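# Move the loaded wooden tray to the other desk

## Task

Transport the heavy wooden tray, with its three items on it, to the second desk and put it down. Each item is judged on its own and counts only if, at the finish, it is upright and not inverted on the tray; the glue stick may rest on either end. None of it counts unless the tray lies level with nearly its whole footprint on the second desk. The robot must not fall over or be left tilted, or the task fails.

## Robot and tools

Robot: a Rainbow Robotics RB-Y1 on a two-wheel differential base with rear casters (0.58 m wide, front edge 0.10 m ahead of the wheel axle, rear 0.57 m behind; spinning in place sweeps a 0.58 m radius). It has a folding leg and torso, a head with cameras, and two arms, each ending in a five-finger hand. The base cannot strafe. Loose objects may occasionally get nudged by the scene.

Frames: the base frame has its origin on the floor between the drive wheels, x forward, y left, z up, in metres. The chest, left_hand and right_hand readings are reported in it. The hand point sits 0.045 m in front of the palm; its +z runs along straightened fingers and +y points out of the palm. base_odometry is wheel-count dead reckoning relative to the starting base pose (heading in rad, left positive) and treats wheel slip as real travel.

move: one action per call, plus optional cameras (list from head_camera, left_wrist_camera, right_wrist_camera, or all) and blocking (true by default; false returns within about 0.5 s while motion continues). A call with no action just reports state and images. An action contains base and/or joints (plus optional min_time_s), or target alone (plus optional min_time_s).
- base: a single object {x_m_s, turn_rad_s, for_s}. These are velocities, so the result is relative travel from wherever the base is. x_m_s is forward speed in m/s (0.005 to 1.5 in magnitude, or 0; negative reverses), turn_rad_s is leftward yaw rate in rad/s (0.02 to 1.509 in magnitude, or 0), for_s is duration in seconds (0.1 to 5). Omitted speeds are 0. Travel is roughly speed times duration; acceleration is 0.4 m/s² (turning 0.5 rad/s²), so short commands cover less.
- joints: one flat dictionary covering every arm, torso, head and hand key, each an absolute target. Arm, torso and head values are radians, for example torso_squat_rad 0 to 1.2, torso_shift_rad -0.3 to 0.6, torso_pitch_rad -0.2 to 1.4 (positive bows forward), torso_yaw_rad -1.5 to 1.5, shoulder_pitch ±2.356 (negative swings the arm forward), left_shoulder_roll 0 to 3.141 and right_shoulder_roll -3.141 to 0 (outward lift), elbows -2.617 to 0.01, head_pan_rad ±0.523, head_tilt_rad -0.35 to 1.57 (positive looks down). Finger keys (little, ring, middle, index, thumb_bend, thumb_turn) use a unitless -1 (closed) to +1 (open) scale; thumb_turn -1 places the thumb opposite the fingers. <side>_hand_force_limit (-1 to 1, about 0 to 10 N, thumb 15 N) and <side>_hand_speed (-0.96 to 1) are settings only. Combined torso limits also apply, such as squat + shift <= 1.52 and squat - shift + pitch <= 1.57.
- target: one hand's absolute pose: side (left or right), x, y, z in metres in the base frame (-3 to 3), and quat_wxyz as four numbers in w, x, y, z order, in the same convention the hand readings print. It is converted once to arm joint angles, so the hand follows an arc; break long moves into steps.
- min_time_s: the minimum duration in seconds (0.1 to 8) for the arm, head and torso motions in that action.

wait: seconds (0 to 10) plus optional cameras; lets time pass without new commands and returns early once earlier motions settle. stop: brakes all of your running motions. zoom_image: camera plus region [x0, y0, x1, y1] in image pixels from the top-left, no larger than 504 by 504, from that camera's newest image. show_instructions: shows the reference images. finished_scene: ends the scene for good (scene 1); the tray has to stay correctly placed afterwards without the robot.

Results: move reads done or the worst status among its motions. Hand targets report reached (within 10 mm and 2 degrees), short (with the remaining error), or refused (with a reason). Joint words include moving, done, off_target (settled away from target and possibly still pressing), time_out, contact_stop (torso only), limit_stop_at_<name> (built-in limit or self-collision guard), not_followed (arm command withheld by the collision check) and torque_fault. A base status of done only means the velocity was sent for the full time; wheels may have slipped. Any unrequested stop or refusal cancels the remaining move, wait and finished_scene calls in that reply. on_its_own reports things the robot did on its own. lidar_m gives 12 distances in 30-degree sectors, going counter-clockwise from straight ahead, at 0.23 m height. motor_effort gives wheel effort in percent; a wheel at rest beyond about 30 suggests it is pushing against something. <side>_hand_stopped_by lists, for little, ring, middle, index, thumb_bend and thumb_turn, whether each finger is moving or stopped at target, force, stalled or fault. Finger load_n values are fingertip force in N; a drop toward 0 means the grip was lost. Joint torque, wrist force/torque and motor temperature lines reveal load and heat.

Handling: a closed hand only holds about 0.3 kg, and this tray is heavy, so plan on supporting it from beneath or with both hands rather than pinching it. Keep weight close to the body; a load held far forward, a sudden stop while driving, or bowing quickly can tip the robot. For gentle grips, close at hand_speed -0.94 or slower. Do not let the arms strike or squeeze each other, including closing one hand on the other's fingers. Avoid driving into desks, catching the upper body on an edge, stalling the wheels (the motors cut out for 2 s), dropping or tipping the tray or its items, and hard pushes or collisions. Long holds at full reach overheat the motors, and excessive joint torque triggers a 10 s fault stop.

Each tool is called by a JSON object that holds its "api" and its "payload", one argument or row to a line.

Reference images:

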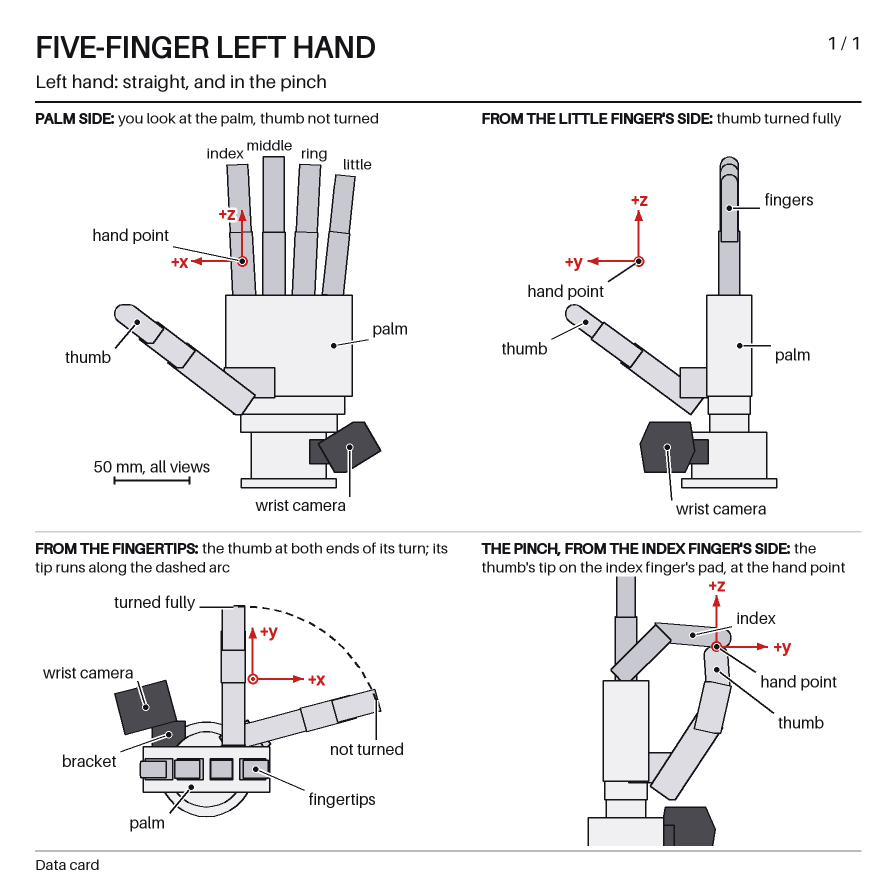

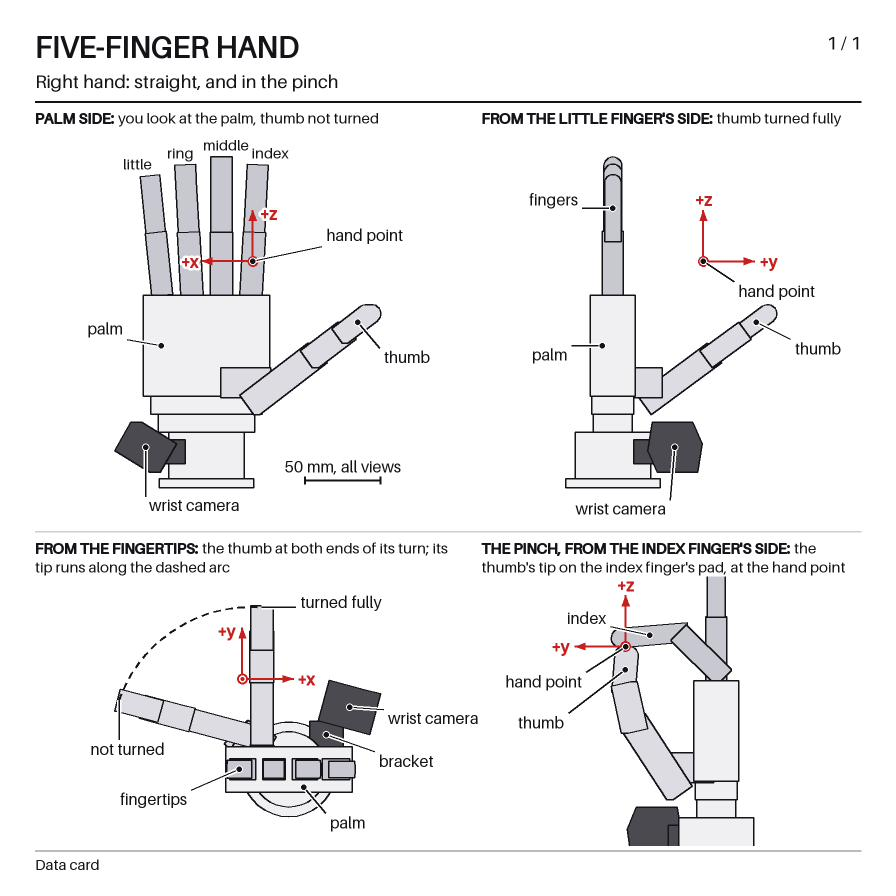

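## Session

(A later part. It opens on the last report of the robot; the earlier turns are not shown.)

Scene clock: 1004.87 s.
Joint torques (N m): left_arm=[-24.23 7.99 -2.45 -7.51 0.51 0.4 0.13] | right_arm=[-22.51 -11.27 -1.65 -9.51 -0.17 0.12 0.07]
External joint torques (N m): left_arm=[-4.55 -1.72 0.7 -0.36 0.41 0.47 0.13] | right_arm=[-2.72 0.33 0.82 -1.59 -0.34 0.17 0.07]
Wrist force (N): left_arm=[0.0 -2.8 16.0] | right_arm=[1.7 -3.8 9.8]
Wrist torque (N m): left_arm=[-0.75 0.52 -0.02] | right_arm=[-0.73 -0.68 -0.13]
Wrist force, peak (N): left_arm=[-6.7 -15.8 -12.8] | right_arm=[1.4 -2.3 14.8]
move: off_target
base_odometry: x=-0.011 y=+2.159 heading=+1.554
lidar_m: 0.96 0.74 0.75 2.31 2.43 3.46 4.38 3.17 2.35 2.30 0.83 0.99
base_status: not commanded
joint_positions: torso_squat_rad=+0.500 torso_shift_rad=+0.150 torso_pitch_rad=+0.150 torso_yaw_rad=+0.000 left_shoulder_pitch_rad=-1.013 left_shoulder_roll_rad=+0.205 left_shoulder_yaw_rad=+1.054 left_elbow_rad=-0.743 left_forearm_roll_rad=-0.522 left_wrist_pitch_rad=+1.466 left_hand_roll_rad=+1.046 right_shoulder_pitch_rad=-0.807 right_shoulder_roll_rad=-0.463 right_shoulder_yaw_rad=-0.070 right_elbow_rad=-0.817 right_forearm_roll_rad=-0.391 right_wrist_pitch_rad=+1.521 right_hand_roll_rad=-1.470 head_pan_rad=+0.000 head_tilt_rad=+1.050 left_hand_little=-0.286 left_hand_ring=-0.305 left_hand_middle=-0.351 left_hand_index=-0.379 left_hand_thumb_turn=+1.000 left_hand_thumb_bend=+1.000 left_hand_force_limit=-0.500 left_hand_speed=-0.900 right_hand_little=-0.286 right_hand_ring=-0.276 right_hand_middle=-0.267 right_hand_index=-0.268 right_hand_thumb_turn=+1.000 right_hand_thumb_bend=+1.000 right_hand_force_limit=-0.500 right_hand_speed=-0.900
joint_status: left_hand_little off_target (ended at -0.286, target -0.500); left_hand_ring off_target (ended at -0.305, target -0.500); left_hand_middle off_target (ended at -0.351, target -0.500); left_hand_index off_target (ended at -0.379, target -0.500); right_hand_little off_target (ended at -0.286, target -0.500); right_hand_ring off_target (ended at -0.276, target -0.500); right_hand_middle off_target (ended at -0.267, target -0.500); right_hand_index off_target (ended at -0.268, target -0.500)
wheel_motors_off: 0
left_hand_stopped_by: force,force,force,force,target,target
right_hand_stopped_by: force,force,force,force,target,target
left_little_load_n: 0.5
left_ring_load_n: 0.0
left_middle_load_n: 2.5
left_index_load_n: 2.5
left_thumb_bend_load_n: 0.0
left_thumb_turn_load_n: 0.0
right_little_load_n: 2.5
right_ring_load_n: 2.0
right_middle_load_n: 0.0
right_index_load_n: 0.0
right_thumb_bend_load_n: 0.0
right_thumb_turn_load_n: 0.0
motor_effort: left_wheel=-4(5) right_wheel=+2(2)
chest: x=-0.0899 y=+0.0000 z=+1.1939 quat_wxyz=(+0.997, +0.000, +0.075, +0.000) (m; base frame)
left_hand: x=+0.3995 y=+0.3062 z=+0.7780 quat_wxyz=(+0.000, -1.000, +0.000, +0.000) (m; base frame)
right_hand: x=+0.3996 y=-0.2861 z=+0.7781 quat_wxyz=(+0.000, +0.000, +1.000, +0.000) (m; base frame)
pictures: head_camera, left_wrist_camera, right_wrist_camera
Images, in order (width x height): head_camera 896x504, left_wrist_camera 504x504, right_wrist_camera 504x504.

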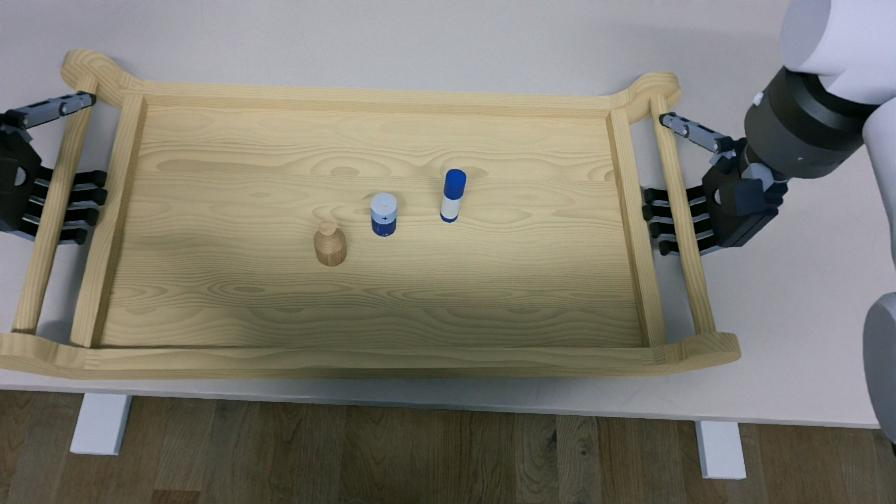

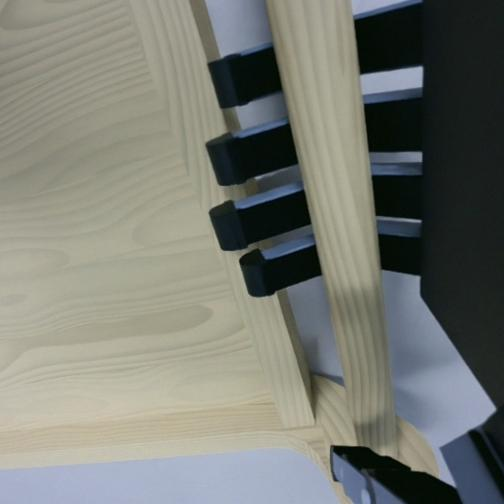

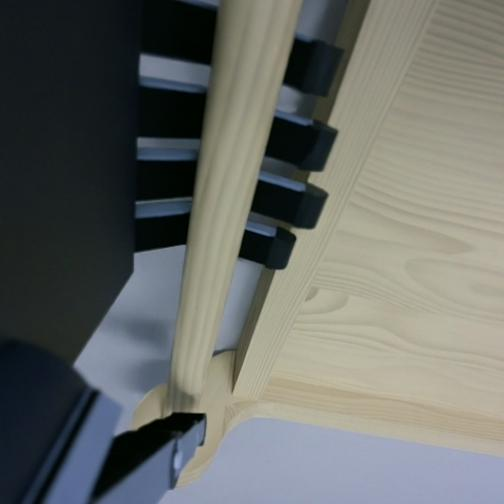

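{"api": "move", "payload": {
  "target": {"side": "right", "x": 0.40, "y": -0.283, "z": 0.774, "quat_wxyz": [0, 0, 1, 0]},
  "min_time_s": 1
}}

{"api": "move", "payload": {
  "target": {"side": "left", "x": 0.40, "y": 0.303, "z": 0.774, "quat_wxyz": [0, 1, 0, 0]},
  "min_time_s": 1
}}

{"api": "move", "payload": {
  "joints": {"left_hand_index": -0.7, "left_hand_middle": -0.7, "left_hand_ring": -0.7, "left_hand_little": -0.7, "right_hand_index": -0.7, "right_hand_middle": -0.7, "right_hand_ring": -0.7, "right_hand_little": -0.7}
}}

{"api": "move", "payload": {
  "target": {"side": "right", "x": 0.40, "y": -0.281, "z": 0.770, "quat_wxyz": [0, 0, 1, 0]},
  "min_time_s": 1
}}

{"api": "move", "payload": {
  "target": {"side": "left", "x": 0.40, "y": 0.301, "z": 0.770, "quat_wxyz": [0, 1, 0, 0]},
  "min_time_s": 1
}}

{"api": "move", "payload": {
  "joints": {"left_hand_index": -0.9, "left_hand_middle": -0.9, "left_hand_ring": -0.9, "left_hand_little": -0.9, "right_hand_index": -0.9, "right_hand_middle": -0.9, "right_hand_ring": -0.9, "right_hand_little": -0.9},
  "cameras": ["all"]
}}

Scene clock: 1024.33 s.
Joint torques (N m): left_arm=[-24.24 8.47 -2.79 -8.07 0.61 0.35 0.43] | right_arm=[-23.52 -10.33 -1.05 -7.5 0.47 -0.56 0.03]
External joint torques (N m): left_arm=[-4.56 -1.23 0.36 -0.93 0.51 0.43 0.43] | right_arm=[-3.69 1.14 1.36 0.41 0.31 -0.51 0.03]
Wrist force (N): left_arm=[-0.1 -2.8 16.0] | right_arm=[1.3 -1.7 4.4]
Wrist torque (N m): left_arm=[-0.76 0.54 -0.05] | right_arm=[-0.61 -0.29 -0.01]
Wrist force, peak (N): left_arm=[0.6 -2.9 17.5] | right_arm=[0.5 -4.0 11.6]
move: done
base_odometry: x=-0.011 y=+2.159 heading=+1.554
lidar_m: 0.97 0.74 0.77 2.31 2.43 3.45 4.38 3.16 2.36 2.29 0.83 1.01
base_status: not commanded
joint_positions: torso_squat_rad=+0.500 torso_shift_rad=+0.150 torso_pitch_rad=+0.150 torso_yaw_rad=+0.000 left_shoulder_pitch_rad=-1.013 left_shoulder_roll_rad=+0.205 left_shoulder_yaw_rad=+1.054 left_elbow_rad=-0.743 left_forearm_roll_rad=-0.522 left_wrist_pitch_rad=+1.466 left_hand_roll_rad=+1.046 right_shoulder_pitch_rad=-0.810 right_shoulder_roll_rad=-0.456 right_shoulder_yaw_rad=-0.067 right_elbow_rad=-0.802 right_forearm_roll_rad=-0.387 right_wrist_pitch_rad=+1.506 right_hand_roll_rad=-1.472 head_pan_rad=+0.000 head_tilt_rad=+1.050 left_hand_little=-0.286 left_hand_ring=-0.305 left_hand_middle=-0.351 left_hand_index=-0.379 left_hand_thumb_turn=+1.000 left_hand_thumb_bend=+1.000 left_hand_force_limit=-0.500 left_hand_speed=-0.900 right_hand_little=-0.286 right_hand_ring=-0.277 right_hand_middle=-0.267 right_hand_index=-0.268 right_hand_thumb_turn=+1.000 right_hand_thumb_bend=+1.000 right_hand_force_limit=-0.500 right_hand_speed=-0.900
joint_status: all done
wheel_motors_off: 0
left_hand_stopped_by: force,force,force,force,target,target
right_hand_stopped_by: force,force,force,force,target,target
left_little_load_n: 0.5
left_ring_load_n: 0.5
left_middle_load_n: 2.5
left_index_load_n: 2.5
left_thumb_bend_load_n: 0.0
left_thumb_turn_load_n: 0.0
right_little_load_n: 0.0
right_ring_load_n: 0.0
right_middle_load_n: 0.5
right_index_load_n: 0.0
right_thumb_bend_load_n: 0.0
right_thumb_turn_load_n: 0.0
motor_effort: left_wheel=-4(4) right_wheel=+2(2)
chest: x=-0.0899 y=+0.0000 z=+1.1939 quat_wxyz=(+0.997, +0.000, +0.075, +0.000) (m; base frame)
left_hand: x=+0.3995 y=+0.3061 z=+0.7779 quat_wxyz=(+0.000, -1.000, +0.000, +0.000) (m; base frame)
right_hand: x=+0.3998 y=-0.2832 z=+0.7741 quat_wxyz=(+0.000, +0.000, +1.000, +0.000) (m; base frame)
right_hand_status: reached (checked arc, planned for 1.0 s): 0 mm and 0.0 deg off.
pictures: none

Scene clock: 1025.67 s.
Joint torques (N m): left_arm=[-20 7.7 -4.39 -6.6 -0.23 -0.39 0.48] | right_arm=[-22.64 -10.31 -0.94 -7.51 0.76 -0.63 0.04]
External joint torques (N m): left_arm=[-0.31 -1.92 -1.28 0.51 -0.34 -0.32 0.48] | right_arm=[-2.82 1.16 1.47 0.4 0.6 -0.58 0.04]
Wrist force (N): left_arm=[-0.3 -0.9 7.1] | right_arm=[1.1 -1.2 4.3]
Wrist torque (N m): left_arm=[-0.51 0.32 -0.04] | right_arm=[-0.51 -0.29 -0.04]
Wrist force, peak (N): left_arm=[0.5 -2.6 16.8] | right_arm=[1.6 -1.6 4.8]
move: done
base_odometry: x=-0.011 y=+2.159 heading=+1.554
lidar_m: 0.96 0.75 0.76 2.31 2.44 3.45 4.38 3.14 2.36 2.29 0.83 1.00
base_status: not commanded
joint_positions: torso_squat_rad=+0.500 torso_shift_rad=+0.150 torso_pitch_rad=+0.150 torso_yaw_rad=+0.000 left_shoulder_pitch_rad=-1.013 left_shoulder_roll_rad=+0.203 left_shoulder_yaw_rad=+1.054 left_elbow_rad=-0.729 left_forearm_roll_rad=-0.522 left_wrist_pitch_rad=+1.452 left_hand_roll_rad=+1.056 right_shoulder_pitch_rad=-0.810 right_shoulder_roll_rad=-0.456 right_shoulder_yaw_rad=-0.067 right_elbow_rad=-0.802 right_forearm_roll_rad=-0.387 right_wrist_pitch_rad=+1.506 right_hand_roll_rad=-1.472 head_pan_rad=+0.000 head_tilt_rad=+1.050 left_hand_little=-0.287 left_hand_ring=-0.305 left_hand_middle=-0.351 left_hand_index=-0.379 left_hand_thumb_turn=+1.000 left_hand_thumb_bend=+1.000 left_hand_force_limit=-0.500 left_hand_speed=-0.900 right_hand_little=-0.286 right_hand_ring=-0.277 right_hand_middle=-0.267 right_hand_index=-0.268 right_hand_thumb_turn=+1.000 right_hand_thumb_bend=+1.000 right_hand_force_limit=-0.500 right_hand_speed=-0.900
joint_status: all done
wheel_motors_off: 0
left_hand_stopped_by: force,force,force,force,target,target
right_hand_stopped_by: force,force,force,force,target,target
left_little_load_n: 0.5
left_ring_load_n: 0.0
left_middle_load_n: 0.0
left_index_load_n: 0.5
left_thumb_bend_load_n: 0.0
left_thumb_turn_load_n: 0.0
right_little_load_n: 0.0
right_ring_load_n: 0.5
right_middle_load_n: 0.0
right_index_load_n: 0.0
right_thumb_bend_load_n: 0.0
right_thumb_turn_load_n: 0.0
motor_effort: left_wheel=-4(4) right_wheel=+2(2)
chest: x=-0.0899 y=+0.0000 z=+1.1939 quat_wxyz=(+0.997, +0.000, +0.075, +0.000) (m; base frame)
left_hand: x=+0.4001 y=+0.3030 z=+0.7743 quat_wxyz=(+0.000, -1.000, +0.000, +0.000) (m; base frame)
left_hand_status: reached (checked arc, planned for 1.0 s): 0 mm and 0.1 deg off.
right_hand: x=+0.3998 y=-0.2832 z=+0.7741 quat_wxyz=(+0.000, +0.000, +1.000, +0.000) (m; base frame)
pictures: none

Scene clock: 1026.77 s.
Joint torques (N m): left_arm=[-23.92 8.27 -4.41 -8.28 0.32 0.07 0.23] | right_arm=[-24.51 -10.68 -1.99 -10.33 -0.16 -0.12 0.11]
External joint torques (N m): left_arm=[-4.25 -1.36 -1.3 -1.17 0.21 0.15 0.23] | right_arm=[-4.69 0.79 0.42 -2.42 -0.32 -0.08 0.11]
Wrist force (N): left_arm=[0.1 -2.7 18.0] | right_arm=[0.7 -2.3 16.1]
Wrist torque (N m): left_arm=[-0.82 0.87 -0.01] | right_arm=[-0.75 -0.52 -0.08]
Wrist force, peak (N): left_arm=[-0.1 -2.8 18.3] | right_arm=[0.6 -3.1 16.6]
move: off_target
base_odometry: x=-0.011 y=+2.159 heading=+1.554
lidar_m: 0.97 0.74 0.77 2.31 2.43 3.46 4.39 3.16 2.36 2.29 0.83 0.99
base_status: not commanded
joint_positions: torso_squat_rad=+0.500 torso_shift_rad=+0.150 torso_pitch_rad=+0.150 torso_yaw_rad=+0.000 left_shoulder_pitch_rad=-1.012 left_shoulder_roll_rad=+0.203 left_shoulder_yaw_rad=+1.054 left_elbow_rad=-0.729 left_forearm_roll_rad=-0.522 left_wrist_pitch_rad=+1.451 left_hand_roll_rad=+1.056 right_shoulder_pitch_rad=-0.809 right_shoulder_roll_rad=-0.456 right_shoulder_yaw_rad=-0.067 right_elbow_rad=-0.802 right_forearm_roll_rad=-0.387 right_wrist_pitch_rad=+1.506 right_hand_roll_rad=-1.472 head_pan_rad=+0.000 head_tilt_rad=+1.050 left_hand_little=-0.481 left_hand_ring=-0.508 left_hand_middle=-0.536 left_hand_index=-0.508 left_hand_thumb_turn=+1.000 left_hand_thumb_bend=+1.000 left_hand_force_limit=-0.500 left_hand_speed=-0.900 right_hand_little=-0.443 right_hand_ring=-0.424 right_hand_middle=-0.452 right_hand_index=-0.443 right_hand_thumb_turn=+1.000 right_hand_thumb_bend=+1.000 right_hand_force_limit=-0.500 right_hand_speed=-0.900
joint_status: left_hand_little off_target (ended at -0.481, target -0.700); left_hand_ring off_target (ended at -0.508, target -0.700); left_hand_middle off_target (ended at -0.536, target -0.700); left_hand_index off_target (ended at -0.508, target -0.700); right_hand_little off_target (ended at -0.443, target -0.700); right_hand_ring off_target (ended at -0.424, target -0.700); right_hand_middle off_target (ended at -0.452, target -0.700); right_hand_index off_target (ended at -0.443, target -0.700)
wheel_motors_off: 0
left_hand_stopped_by: force,force,force,force,target,target
right_hand_stopped_by: force,force,force,force,target,target
left_little_load_n: 2.5
left_ring_load_n: 3.0
left_middle_load_n: 0.5
left_index_load_n: 0.0
left_thumb_bend_load_n: 0.0
left_thumb_turn_load_n: 0.0
right_little_load_n: 1.0
right_ring_load_n: 0.0
right_middle_load_n: 3.5
right_index_load_n: 1.5
right_thumb_bend_load_n: 0.0
right_thumb_turn_load_n: 0.0
motor_effort: left_wheel=-4(5) right_wheel=+2(2)
chest: x=-0.0898 y=+0.0000 z=+1.1938 quat_wxyz=(+0.997, +0.000, +0.075, +0.000) (m; base frame)
left_hand: x=+0.3996 y=+0.3030 z=+0.7737 quat_wxyz=(+0.000, -1.000, +0.000, +0.000) (m; base frame)
right_hand: x=+0.3995 y=-0.2832 z=+0.7736 quat_wxyz=(+0.000, +0.000, +1.000, +0.000) (m; base frame)
pictures: none

Scene clock: 1028.10 s.
Joint torques (N m): left_arm=[-23.95 8.88 -4.62 -8.36 0.24 0.42 0.25] | right_arm=[-22.58 -9.77 -1.17 -7.34 0.61 -0.45 0.25]
External joint torques (N m): left_arm=[-4.28 -0.74 -1.52 -1.26 0.14 0.5 0.25] | right_arm=[-2.73 1.61 1.17 0.55 0.45 -0.4 0.25]
Wrist force (N): left_arm=[0.4 -2.1 18.3] | right_arm=[1.1 -1.1 3.9]
Wrist torque (N m): left_arm=[-0.77 0.82 -0.01] | right_arm=[-0.48 -0.25 -0.01]
Wrist force, peak (N): left_arm=[0.3 -2.6 18.8] | right_arm=[0.2 -2.6 15.4]
move: done
base_odometry: x=-0.011 y=+2.159 heading=+1.554
lidar_m: 0.97 0.74 0.76 2.31 2.43 3.45 4.39 3.15 2.37 2.29 0.83 0.99
base_status: not commanded
joint_positions: torso_squat_rad=+0.500 torso_shift_rad=+0.150 torso_pitch_rad=+0.150 torso_yaw_rad=+0.000 left_shoulder_pitch_rad=-1.012 left_shoulder_roll_rad=+0.202 left_shoulder_yaw_rad=+1.054 left_elbow_rad=-0.729 left_forearm_roll_rad=-0.522 left_wrist_pitch_rad=+1.451 left_hand_roll_rad=+1.056 right_shoulder_pitch_rad=-0.813 right_shoulder_roll_rad=-0.450 right_shoulder_yaw_rad=-0.065 right_elbow_rad=-0.786 right_forearm_roll_rad=-0.384 right_wrist_pitch_rad=+1.492 right_hand_roll_rad=-1.472 head_pan_rad=+0.000 head_tilt_rad=+1.050 left_hand_little=-0.481 left_hand_ring=-0.508 left_hand_middle=-0.536 left_hand_index=-0.508 left_hand_thumb_turn=+1.000 left_hand_thumb_bend=+1.000 left_hand_force_limit=-0.500 left_hand_speed=-0.900 right_hand_little=-0.443 right_hand_ring=-0.424 right_hand_middle=-0.452 right_hand_index=-0.443 right_hand_thumb_turn=+1.000 right_hand_thumb_bend=+1.000 right_hand_force_limit=-0.500 right_hand_speed=-0.900
joint_status: all done
wheel_motors_off: 0
left_hand_stopped_by: force,force,force,force,target,target
right_hand_stopped_by: force,force,force,force,target,target
left_little_load_n: 3.0
left_ring_load_n: 3.5
left_middle_load_n: 0.5
left_index_load_n: 0.0
left_thumb_bend_load_n: 0.0
left_thumb_turn_load_n: 0.0
right_little_load_n: 0.0
right_ring_load_n: 0.0
right_middle_load_n: 0.0
right_index_load_n: 0.5
right_thumb_bend_load_n: -0.5
right_thumb_turn_load_n: 0.0
motor_effort: left_wheel=-4(4) right_wheel=+2(2)
chest: x=-0.0898 y=+0.0000 z=+1.1938 quat_wxyz=(+0.997, +0.000, +0.075, +0.000) (m; base frame)
left_hand: x=+0.3995 y=+0.3030 z=+0.7736 quat_wxyz=(+0.000, -1.000, +0.000, +0.000) (m; base frame)
right_hand: x=+0.3999 y=-0.2812 z=+0.7701 quat_wxyz=(+0.000, +0.000, +1.000, +0.000) (m; base frame)
right_hand_status: reached (checked arc, planned for 1.0 s): 0 mm and 0.0 deg off.
pictures: none

Scene clock: 1029.43 s.
Joint torques (N m): left_arm=[-20.51 8.9 -4.07 -6.52 0.01 -0.48 0.15] | right_arm=[-22.24 -9.9 -0.66 -7.23 0.77 -0.53 -0.07]
External joint torques (N m): left_arm=[-0.84 -0.67 -1.03 0.55 -0.1 -0.4 0.15] | right_arm=[-2.39 1.47 1.69 0.67 0.61 -0.48 -0.07]
Wrist force (N): left_arm=[-0.4 -1.2 7.3] | right_arm=[0.7 -1.4 4.0]
Wrist torque (N m): left_arm=[-0.58 0.33 -0.05] | right_arm=[-0.55 -0.17 -0.03]
Wrist force, peak (N): left_arm=[0.1 -2.1 18.1] | right_arm=[1.2 -0.8 4.7]
move: done
base_odometry: x=-0.011 y=+2.159 heading=+1.554
lidar_m: 0.96 0.73 0.75 2.31 2.42 3.45 4.38 3.16 2.36 2.30 0.82 1.00
base_status: not commanded
joint_positions: torso_squat_rad=+0.500 torso_shift_rad=+0.150 torso_pitch_rad=+0.150 torso_yaw_rad=+0.000 left_shoulder_pitch_rad=-1.012 left_shoulder_roll_rad=+0.203 left_shoulder_yaw_rad=+1.054 left_elbow_rad=-0.712 left_forearm_roll_rad=-0.523 left_wrist_pitch_rad=+1.436 left_hand_roll_rad=+1.063 right_shoulder_pitch_rad=-0.813 right_shoulder_roll_rad=-0.450 right_shoulder_yaw_rad=-0.065 right_elbow_rad=-0.786 right_forearm_roll_rad=-0.384 right_wrist_pitch_rad=+1.492 right_hand_roll_rad=-1.472 head_pan_rad=+0.000 head_tilt_rad=+1.050 left_hand_little=-0.481 left_hand_ring=-0.509 left_hand_middle=-0.536 left_hand_index=-0.508 left_hand_thumb_turn=+1.000 left_hand_thumb_bend=+1.000 left_hand_force_limit=-0.500 left_hand_speed=-0.900 right_hand_little=-0.443 right_hand_ring=-0.424 right_hand_middle=-0.452 right_hand_index=-0.443 right_hand_thumb_turn=+1.000 right_hand_thumb_bend=+1.000 right_hand_force_limit=-0.500 right_hand_speed=-0.900
joint_status: all done
wheel_motors_off: 0
left_hand_stopped_by: force,force,force,force,target,target
right_hand_stopped_by: force,force,force,force,target,target
left_little_load_n: 0.0
left_ring_load_n: 0.0
left_middle_load_n: 0.0
left_index_load_n: 0.0
left_thumb_bend_load_n: 0.0
left_thumb_turn_load_n: 0.0
right_little_load_n: 0.0
right_ring_load_n: 0.0
right_middle_load_n: 0.5
right_index_load_n: 0.0
right_thumb_bend_load_n: 0.0
right_thumb_turn_load_n: 0.0
motor_effort: left_wheel=-4(4) right_wheel=+2(2)
chest: x=-0.0898 y=+0.0000 z=+1.1938 quat_wxyz=(+0.997, +0.000, +0.075, +0.000) (m; base frame)
left_hand: x=+0.4000 y=+0.3008 z=+0.7702 quat_wxyz=(+0.000, -1.000, +0.000, +0.000) (m; base frame)
left_hand_status: reached (checked arc, planned for 1.0 s): 0 mm and 0.0 deg off.
right_hand: x=+0.3999 y=-0.2812 z=+0.7702 quat_wxyz=(+0.000, +0.000, +1.000, +0.000) (m; base frame)
pictures: none

Scene clock: 1030.80 s.
Joint torques (N m): left_arm=[-25.32 9.41 -4.76 -8.98 0.4 0 0.28] | right_arm=[-23.52 -11.2 -1.62 -9.84 0.05 -0.23 -0.1]
External joint torques (N m): left_arm=[-5.66 -0.16 -1.72 -1.91 0.29 0.07 0.28] | right_arm=[-3.67 0.16 0.73 -1.96 -0.11 -0.18 -0.1]
Wrist force (N): left_arm=[0.4 -1.2 19.6] | right_arm=[0.5 -1.7 14.8]
Wrist torque (N m): left_arm=[-0.88 0.44 -0.07] | right_arm=[-0.75 -0.70 -0.07]
Wrist force, peak (N): left_arm=[0.5 -1.6 19.6] | right_arm=[1.0 -1.7 15.1]
move: off_target
base_odometry: x=-0.011 y=+2.159 heading=+1.554
lidar_m: 0.96 0.75 0.77 2.30 2.44 3.46 4.39 3.16 2.36 2.30 0.82 1.00
base_status: not commanded
joint_positions: torso_squat_rad=+0.500 torso_shift_rad=+0.150 torso_pitch_rad=+0.150 torso_yaw_rad=+0.000 left_shoulder_pitch_rad=-1.011 left_shoulder_roll_rad=+0.203 left_shoulder_yaw_rad=+1.054 left_elbow_rad=-0.712 left_forearm_roll_rad=-0.523 left_wrist_pitch_rad=+1.436 left_hand_roll_rad=+1.063 right_shoulder_pitch_rad=-0.813 right_shoulder_roll_rad=-0.450 right_shoulder_yaw_rad=-0.064 right_elbow_rad=-0.786 right_forearm_roll_rad=-0.384 right_wrist_pitch_rad=+1.492 right_hand_roll_rad=-1.472 head_pan_rad=+0.000 head_tilt_rad=+1.050 left_hand_little=-0.685 left_hand_ring=-0.712 left_hand_middle=-0.758 left_hand_index=-0.786 left_hand_thumb_turn=+1.000 left_hand_thumb_bend=+1.000 left_hand_force_limit=-0.500 left_hand_speed=-0.900 right_hand_little=-0.609 right_hand_ring=-0.600 right_hand_middle=-0.590 right_hand_index=-0.591 right_hand_thumb_turn=+1.000 right_hand_thumb_bend=+1.000 right_hand_force_limit=-0.500 right_hand_speed=-0.900
joint_status: left_hand_little off_target (ended at -0.685, target -0.900); left_hand_ring off_target (ended at -0.712, target -0.900); left_hand_middle off_target (ended at -0.758, target -0.900); left_hand_index off_target (ended at -0.786, target -0.900); right_hand_little off_target (ended at -0.609, target -0.900); right_hand_ring off_target (ended at -0.600, target -0.900); right_hand_middle off_target (ended at -0.590, target -0.900); right_hand_index off_target (ended at -0.591, target -0.900)
wheel_motors_off: 0
left_hand_stopped_by: force,force,force,force,target,target
right_hand_stopped_by: force,force,force,force,target,target
left_little_load_n: 0.5
left_ring_load_n: 0.5
left_middle_load_n: 1.0
left_index_load_n: 2.5
left_thumb_bend_load_n: 0.0
left_thumb_turn_load_n: 0.0
right_little_load_n: 2.0
right_ring_load_n: 3.0
right_middle_load_n: 0.0
right_index_load_n: 0.5
right_thumb_bend_load_n: 0.0
right_thumb_turn_load_n: 0.0
motor_effort: left_wheel=-4(4) right_wheel=+2(2)
chest: x=-0.0898 y=+0.0000 z=+1.1938 quat_wxyz=(+0.997, +0.000, +0.075, +0.000) (m; base frame)
left_hand: x=+0.3994 y=+0.3008 z=+0.7695 quat_wxyz=(+0.000, -1.000, +0.000, +0.000) (m; base frame)
right_hand: x=+0.3996 y=-0.2811 z=+0.7698 quat_wxyz=(+0.000, +0.000, +1.000, +0.000) (m; base frame)
pictures: head_camera, left_wrist_camera, right_wrist_camera
Images, in order (width x height): head_camera 896x504, left_wrist_camera 504x504, right_wrist_camera 504x504.

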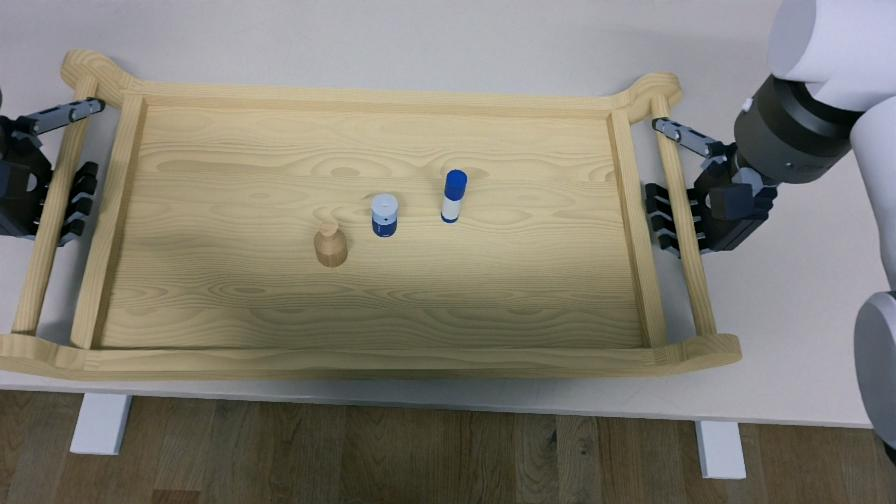

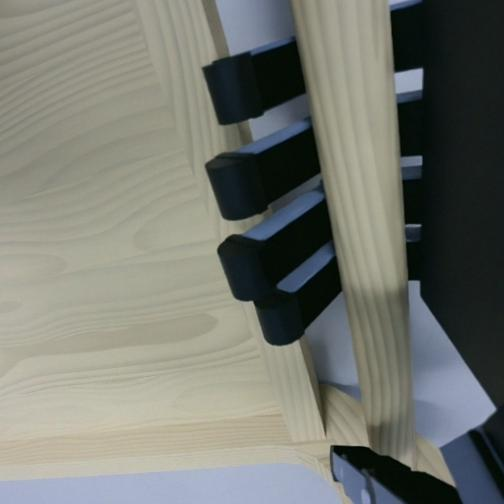

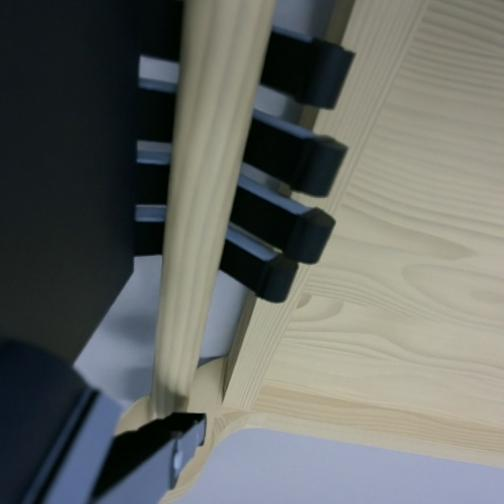

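{"api": "move", "payload": {
  "target": {"side": "right", "x": 0.40, "y": -0.280, "z": 0.766, "quat_wxyz": [0, 0, 1, 0]},
  "min_time_s": 1
}}

{"api": "move", "payload": {
  "target": {"side": "left", "x": 0.40, "y": 0.300, "z": 0.766, "quat_wxyz": [0, 1, 0, 0]},
  "min_time_s": 1
}}

{"api": "move", "payload": {
  "joints": {"left_hand_index": -1, "left_hand_middle": -1, "left_hand_ring": -1, "left_hand_little": -1, "right_hand_index": -1, "right_hand_middle": -1, "right_hand_ring": -1, "right_hand_little": -1},
  "cameras": ["all"]
}}

{"api": "zoom_image", "payload": {
  "camera": "head_camera",
  "region": [600, 60, 896, 370]
}}

Scene clock: 1043.67 s.
Joint torques (N m): left_arm=[-24.5 9.59 -4.61 -8.95 0.24 -0.06 0.23] | right_arm=[-22.47 -9.45 -0.53 -7.32 0.73 -0.71 0.36]
External joint torques (N m): left_arm=[-4.84 0.01 -1.57 -1.88 0.13 0.01 0.23] | right_arm=[-2.59 1.87 1.75 0.54 0.57 -0.66 0.36]
Wrist force (N): left_arm=[-0.4 -1.0 17.5] | right_arm=[1.9 -1.6 4.6]
Wrist torque (N m): left_arm=[-0.86 0.41 -0.08] | right_arm=[-0.63 -0.43 0.10]
Wrist force, peak (N): left_arm=[0.4 -1.5 19.9] | right_arm=[0.5 -1.6 15.8]
move: done
base_odometry: x=-0.011 y=+2.159 heading=+1.554
lidar_m: 0.97 0.74 0.75 2.30 2.43 3.45 4.40 3.15 2.36 2.29 0.82 1.00
base_status: not commanded
joint_positions: torso_squat_rad=+0.500 torso_shift_rad=+0.150 torso_pitch_rad=+0.150 torso_yaw_rad=+0.000 left_shoulder_pitch_rad=-1.011 left_shoulder_roll_rad=+0.203 left_shoulder_yaw_rad=+1.054 left_elbow_rad=-0.712 left_forearm_roll_rad=-0.523 left_wrist_pitch_rad=+1.436 left_hand_roll_rad=+1.063 right_shoulder_pitch_rad=-0.817 right_shoulder_roll_rad=-0.446 right_shoulder_yaw_rad=-0.063 right_elbow_rad=-0.766 right_forearm_roll_rad=-0.382 right_wrist_pitch_rad=+1.475 right_hand_roll_rad=-1.470 head_pan_rad=+0.000 head_tilt_rad=+1.050 left_hand_little=-0.685 left_hand_ring=-0.712 left_hand_middle=-0.758 left_hand_index=-0.786 left_hand_thumb_turn=+1.000 left_hand_thumb_bend=+1.000 left_hand_force_limit=-0.500 left_hand_speed=-0.900 right_hand_little=-0.609 right_hand_ring=-0.600 right_hand_middle=-0.590 right_hand_index=-0.591 right_hand_thumb_turn=+1.000 right_hand_thumb_bend=+1.000 right_hand_force_limit=-0.500 right_hand_speed=-0.900
joint_status: all done
wheel_motors_off: 0
left_hand_stopped_by: force,force,force,force,target,target
right_hand_stopped_by: force,force,force,force,target,target
left_little_load_n: 0.5
left_ring_load_n: 0.5
left_middle_load_n: 1.0
left_index_load_n: 3.0
left_thumb_bend_load_n: 0.0
left_thumb_turn_load_n: 0.0
right_little_load_n: 0.0
right_ring_load_n: 0.0
right_middle_load_n: 0.0
right_index_load_n: 0.0
right_thumb_bend_load_n: 0.0
right_thumb_turn_load_n: 0.0
motor_effort: left_wheel=-4(4) right_wheel=+2(2)
chest: x=-0.0898 y=+0.0000 z=+1.1938 quat_wxyz=(+0.997, +0.000, +0.075, +0.000) (m; base frame)
left_hand: x=+0.3994 y=+0.3008 z=+0.7695 quat_wxyz=(+0.000, -1.000, +0.000, +0.000) (m; base frame)
right_hand: x=+0.3999 y=-0.2802 z=+0.7661 quat_wxyz=(+0.000, +0.000, +1.000, +0.000) (m; base frame)
right_hand_status: reached (checked arc, planned for 1.0 s): 0 mm and 0.0 deg off.
pictures: none

Scene clock: 1045.00 s.
Joint torques (N m): left_arm=[-23.84 8.75 -2.53 -6.07 0.42 -0.4 0.26] | right_arm=[-22.5 -9.34 -0.93 -7.24 0.45 -0.54 0.75]
External joint torques (N m): left_arm=[-4.17 -0.83 0.43 0.97 0.31 -0.32 0.26] | right_arm=[-2.62 1.97 1.35 0.62 0.29 -0.49 0.76]
Wrist force (N): left_arm=[-0.4 -1.0 7.2] | right_arm=[0.8 -0.9 3.5]
Wrist torque (N m): left_arm=[-0.54 0.33 -0.05] | right_arm=[-0.47 -0.20 0.02]
Wrist force, peak (N): left_arm=[0.1 -1.0 19.0] | right_arm=[1.2 -1.4 5.2]
move: done
base_odometry: x=-0.011 y=+2.159 heading=+1.554
lidar_m: 0.97 0.74 0.76 2.31 2.44 3.46 4.39 3.16 2.36 2.29 0.83 1.00
base_status: not commanded
joint_positions: torso_squat_rad=+0.500 torso_shift_rad=+0.150 torso_pitch_rad=+0.150 torso_yaw_rad=+0.000 left_shoulder_pitch_rad=-1.011 left_shoulder_roll_rad=+0.207 left_shoulder_yaw_rad=+1.054 left_elbow_rad=-0.690 left_forearm_roll_rad=-0.522 left_wrist_pitch_rad=+1.419 left_hand_roll_rad=+1.071 right_shoulder_pitch_rad=-0.817 right_shoulder_roll_rad=-0.446 right_shoulder_yaw_rad=-0.063 right_elbow_rad=-0.766 right_forearm_roll_rad=-0.382 right_wrist_pitch_rad=+1.475 right_hand_roll_rad=-1.470 head_pan_rad=+0.000 head_tilt_rad=+1.050 left_hand_little=-0.685 left_hand_ring=-0.712 left_hand_middle=-0.758 left_hand_index=-0.787 left_hand_thumb_turn=+1.000 left_hand_thumb_bend=+1.000 left_hand_force_limit=-0.500 left_hand_speed=-0.900 right_hand_little=-0.609 right_hand_ring=-0.600 right_hand_middle=-0.590 right_hand_index=-0.591 right_hand_thumb_turn=+1.000 right_hand_thumb_bend=+1.000 right_hand_force_limit=-0.500 right_hand_speed=-0.900
joint_status: all done
wheel_motors_off: 0
left_hand_stopped_by: force,force,force,force,target,target
right_hand_stopped_by: force,force,force,force,target,target
left_little_load_n: 0.0
left_ring_load_n: 0.0
left_middle_load_n: 0.0
left_index_load_n: 0.0
left_thumb_bend_load_n: 0.0
left_thumb_turn_load_n: 0.0
right_little_load_n: 0.0
right_ring_load_n: 0.0
right_middle_load_n: 0.0
right_index_load_n: 0.5
right_thumb_bend_load_n: 0.0
right_thumb_turn_load_n: 0.0
motor_effort: left_wheel=-4(4) right_wheel=+2(2)
chest: x=-0.0898 y=+0.0000 z=+1.1939 quat_wxyz=(+0.997, +0.000, +0.075, +0.000) (m; base frame)
left_hand: x=+0.3996 y=+0.3000 z=+0.7659 quat_wxyz=(+0.000, -1.000, +0.000, +0.000) (m; base frame)
left_hand_status: reached (checked arc, planned for 1.0 s): 0 mm and 0.0 deg off.
right_hand: x=+0.3999 y=-0.2802 z=+0.7662 quat_wxyz=(+0.000, +0.000, +1.000, +0.000) (m; base frame)
pictures: none

Scene clock: 1045.93 s.
Joint torques (N m): left_arm=[-24.06 10.43 -2.71 -8.84 0.11 -0.37 0.32] | right_arm=[-23.3 -12.64 -1.44 -9.46 0.65 -0.33 0.66]
External joint torques (N m): left_arm=[-4.4 0.86 0.24 -1.81 0 -0.3 0.32] | right_arm=[-3.42 -1.33 0.83 -1.6 0.49 -0.28 0.66]
Wrist force (N): left_arm=[0.3 0.5 19.0] | right_arm=[0.9 0.6 14.4]
Wrist torque (N m): left_arm=[-0.80 0.72 -0.11] | right_arm=[-0.68 -0.70 0.12]
Wrist force, peak (N): left_arm=[0.5 0.6 19.3] | right_arm=[0.7 0.2 15.1]
move: off_target
base_odometry: x=-0.011 y=+2.159 heading=+1.554
lidar_m: 0.96 0.73 0.77 2.31 2.43 3.45 4.39 3.16 2.36 2.30 0.83 0.99
base_status: not commanded
joint_positions: torso_squat_rad=+0.500 torso_shift_rad=+0.150 torso_pitch_rad=+0.150 torso_yaw_rad=+0.000 left_shoulder_pitch_rad=-1.011 left_shoulder_roll_rad=+0.207 left_shoulder_yaw_rad=+1.054 left_elbow_rad=-0.689 left_forearm_roll_rad=-0.522 left_wrist_pitch_rad=+1.419 left_hand_roll_rad=+1.071 right_shoulder_pitch_rad=-0.817 right_shoulder_roll_rad=-0.445 right_shoulder_yaw_rad=-0.063 right_elbow_rad=-0.765 right_forearm_roll_rad=-0.382 right_wrist_pitch_rad=+1.475 right_hand_roll_rad=-1.470 head_pan_rad=+0.000 head_tilt_rad=+1.050 left_hand_little=-0.823 left_hand_ring=-0.841 left_hand_middle=-0.878 left_hand_index=-0.925 left_hand_thumb_turn=+1.000 left_hand_thumb_bend=+1.000 left_hand_force_limit=-0.500 left_hand_speed=-0.900 right_hand_little=-0.757 right_hand_ring=-0.729 right_hand_middle=-0.747 right_hand_index=-0.739 right_hand_thumb_turn=+1.000 right_hand_thumb_bend=+1.000 right_hand_force_limit=-0.500 right_hand_speed=-0.900
joint_status: left_hand_little off_target (ended at -0.823, target -1.000); left_hand_ring off_target (ended at -0.841, target -1.000); left_hand_middle off_target (ended at -0.878, target -1.000); left_hand_index off_target (ended at -0.925, target -1.000); right_hand_little off_target (ended at -0.757, target -1.000); right_hand_ring off_target (ended at -0.729, target -1.000); right_hand_middle off_target (ended at -0.747, target -1.000); right_hand_index off_target (ended at -0.739, target -1.000)
wheel_motors_off: 0
left_hand_stopped_by: force,force,force,force,target,target
right_hand_stopped_by: force,force,force,force,target,target
left_little_load_n: 3.0
left_ring_load_n: 1.5
left_middle_load_n: 0.5
left_index_load_n: 2.5
left_thumb_bend_load_n: 0.0
left_thumb_turn_load_n: 0.0
right_little_load_n: 1.5
right_ring_load_n: 0.0
right_middle_load_n: 2.5
right_index_load_n: 1.5
right_thumb_bend_load_n: 0.0
right_thumb_turn_load_n: -0.5
motor_effort: left_wheel=-4(4) right_wheel=+2(2)
chest: x=-0.0898 y=+0.0000 z=+1.1938 quat_wxyz=(+0.997, +0.000, +0.075, +0.000) (m; base frame)
left_hand: x=+0.3994 y=+0.2996 z=+0.7656 quat_wxyz=(+0.000, -1.000, +0.000, +0.000) (m; base frame)
right_hand: x=+0.3996 y=-0.2798 z=+0.7658 quat_wxyz=(+0.000, +0.000, +1.000, +0.000) (m; base frame)
pictures: head_camera, left_wrist_camera, right_wrist_camera
Images, in order (width x height): head_camera 896x504, left_wrist_camera 504x504, right_wrist_camera 504x504.

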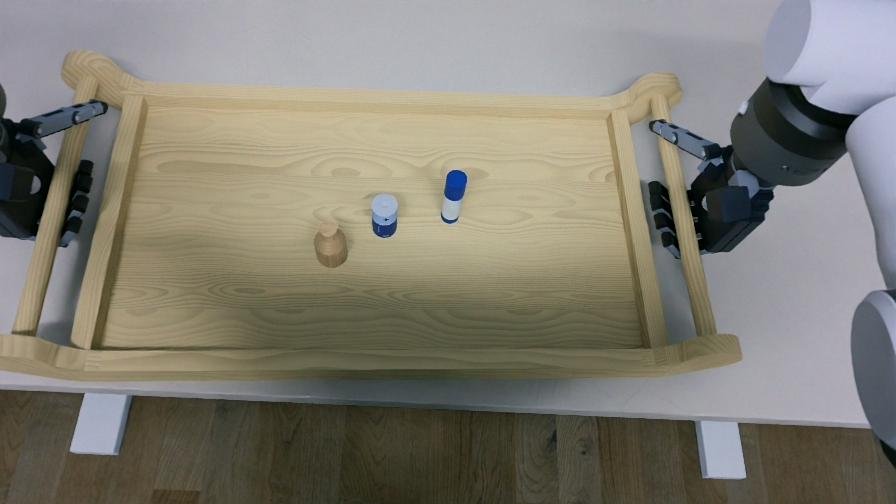

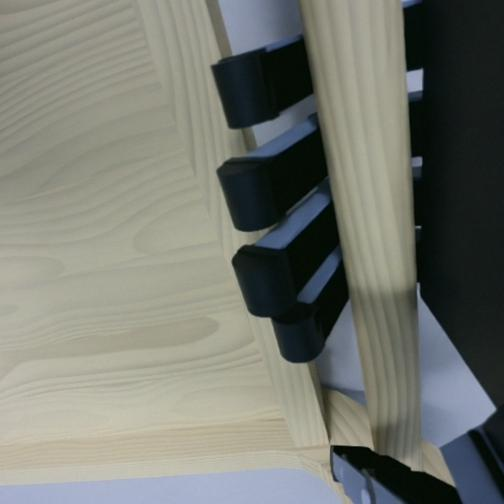

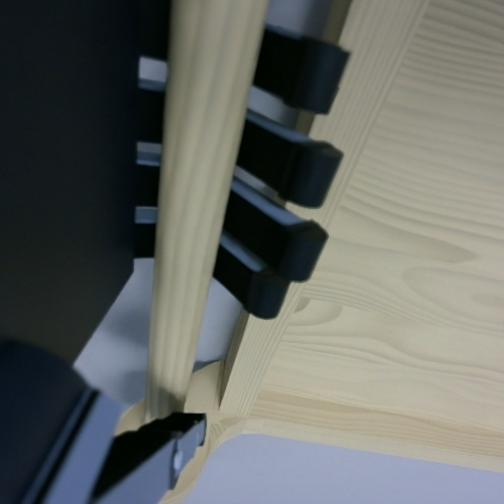

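Scaled by 1.626 from the camera's 896x504 image, which has a finer 1280x720 frame.

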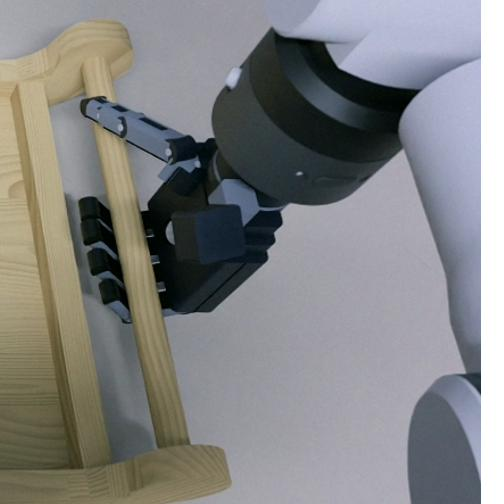

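{"api": "move", "payload": {
  "joints": {"torso_squat_rad": 0.4},
  "min_time_s": 3,
  "cameras": ["all"]
}}

Scene clock: 1076.53 s.
Joint torques (N m): left_arm=[-24.89 10.56 -2.99 -9.42 0.17 -0.17 0.2] | right_arm=[-24.42 -13.61 -1.72 -10.37 0.64 -0.56 0.48]
External joint torques (N m): left_arm=[-5.24 0.99 -0.04 -2.39 0.07 -0.1 0.2] | right_arm=[-4.56 -2.32 0.55 -2.51 0.48 -0.52 0.48]
Wrist force (N): left_arm=[0.1 1.0 19.0] | right_arm=[1.0 -0.1 16.2]
Wrist torque (N m): left_arm=[-0.82 0.56 -0.14] | right_arm=[-0.93 -0.47 0.08]
Wrist force, peak (N): left_arm=[0.6 0.7 20.0] | right_arm=[1.1 0.5 17.4]
move: done
base_odometry: x=-0.011 y=+2.159 heading=+1.554
lidar_m: 0.97 0.74 0.77 2.31 2.44 3.45 4.40 3.15 2.36 2.29 0.83 1.01
base_status: not commanded
joint_positions: torso_squat_rad=+0.400 torso_shift_rad=+0.150 torso_pitch_rad=+0.151 torso_yaw_rad=+0.000 left_shoulder_pitch_rad=-1.011 left_shoulder_roll_rad=+0.207 left_shoulder_yaw_rad=+1.054 left_elbow_rad=-0.689 left_forearm_roll_rad=-0.522 left_wrist_pitch_rad=+1.419 left_hand_roll_rad=+1.071 right_shoulder_pitch_rad=-0.817 right_shoulder_roll_rad=-0.445 right_shoulder_yaw_rad=-0.063 right_elbow_rad=-0.765 right_forearm_roll_rad=-0.382 right_wrist_pitch_rad=+1.475 right_hand_roll_rad=-1.470 head_pan_rad=+0.000 head_tilt_rad=+1.050 left_hand_little=-0.823 left_hand_ring=-0.841 left_hand_middle=-0.878 left_hand_index=-0.925 left_hand_thumb_turn=+1.000 left_hand_thumb_bend=+1.000 left_hand_force_limit=-0.500 left_hand_speed=-0.900 right_hand_little=-0.757 right_hand_ring=-0.729 right_hand_middle=-0.747 right_hand_index=-0.739 right_hand_thumb_turn=+1.000 right_hand_thumb_bend=+1.000 right_hand_force_limit=-0.500 right_hand_speed=-0.900
joint_status: all done
wheel_motors_off: 0
left_hand_stopped_by: force,force,force,force,target,target
right_hand_stopped_by: force,force,force,force,target,target
left_little_load_n: 2.0
left_ring_load_n: 1.5
left_middle_load_n: 0.5
left_index_load_n: 3.5
left_thumb_bend_load_n: 0.0
left_thumb_turn_load_n: 0.0
right_little_load_n: 1.5
right_ring_load_n: 0.0
right_middle_load_n: 3.0
right_index_load_n: 2.0
right_thumb_bend_load_n: 0.0
right_thumb_turn_load_n: 0.0
motor_effort: left_wheel=-4(4) right_wheel=+2(2)
chest: x=-0.0849 y=+0.0000 z=+1.2239 quat_wxyz=(+0.997, +0.000, +0.075, +0.000) (m; base frame)
left_hand: x=+0.4040 y=+0.2995 z=+0.7953 quat_wxyz=(+0.000, -1.000, +0.000, +0.001) (m; base frame)
right_hand: x=+0.4040 y=-0.2798 z=+0.7954 quat_wxyz=(-0.001, +0.000, +1.000, +0.000) (m; base frame)
pictures: head_camera, left_wrist_camera, right_wrist_camera
Images, in order (width x height): head_camera 896x504, left_wrist_camera 504x504, right_wrist_camera 504x504.

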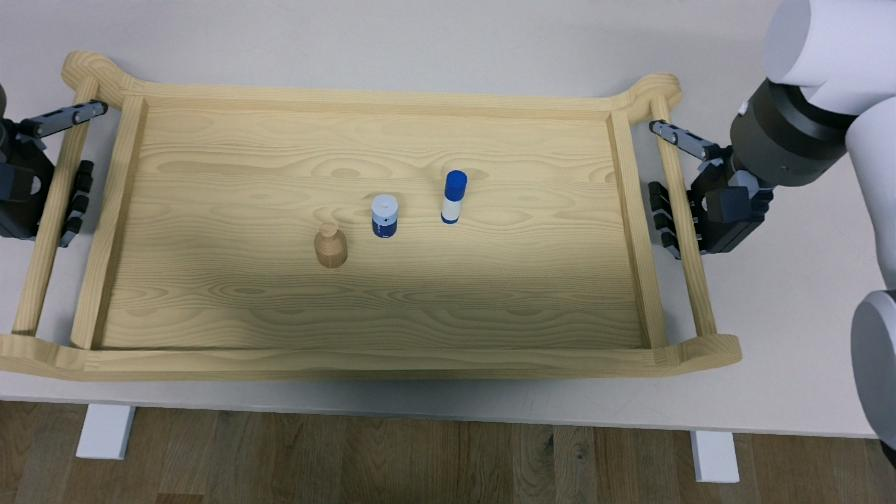

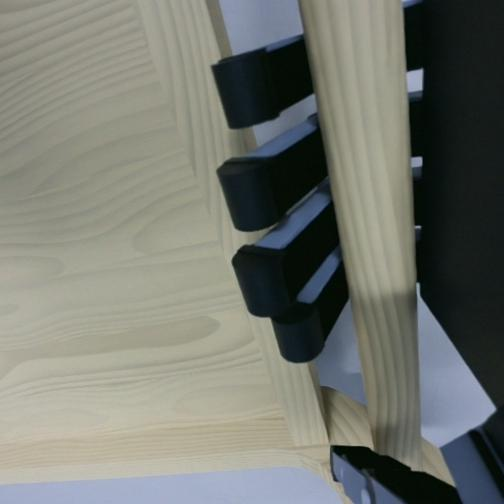

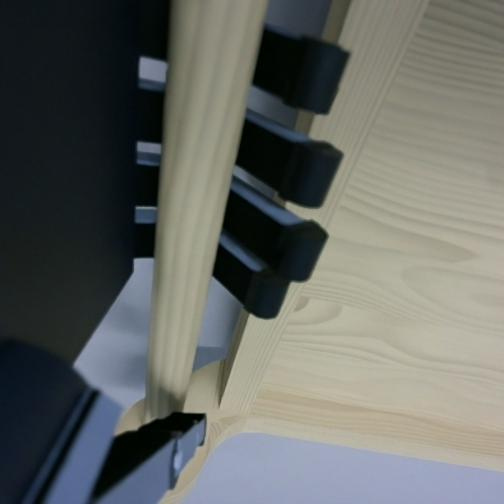

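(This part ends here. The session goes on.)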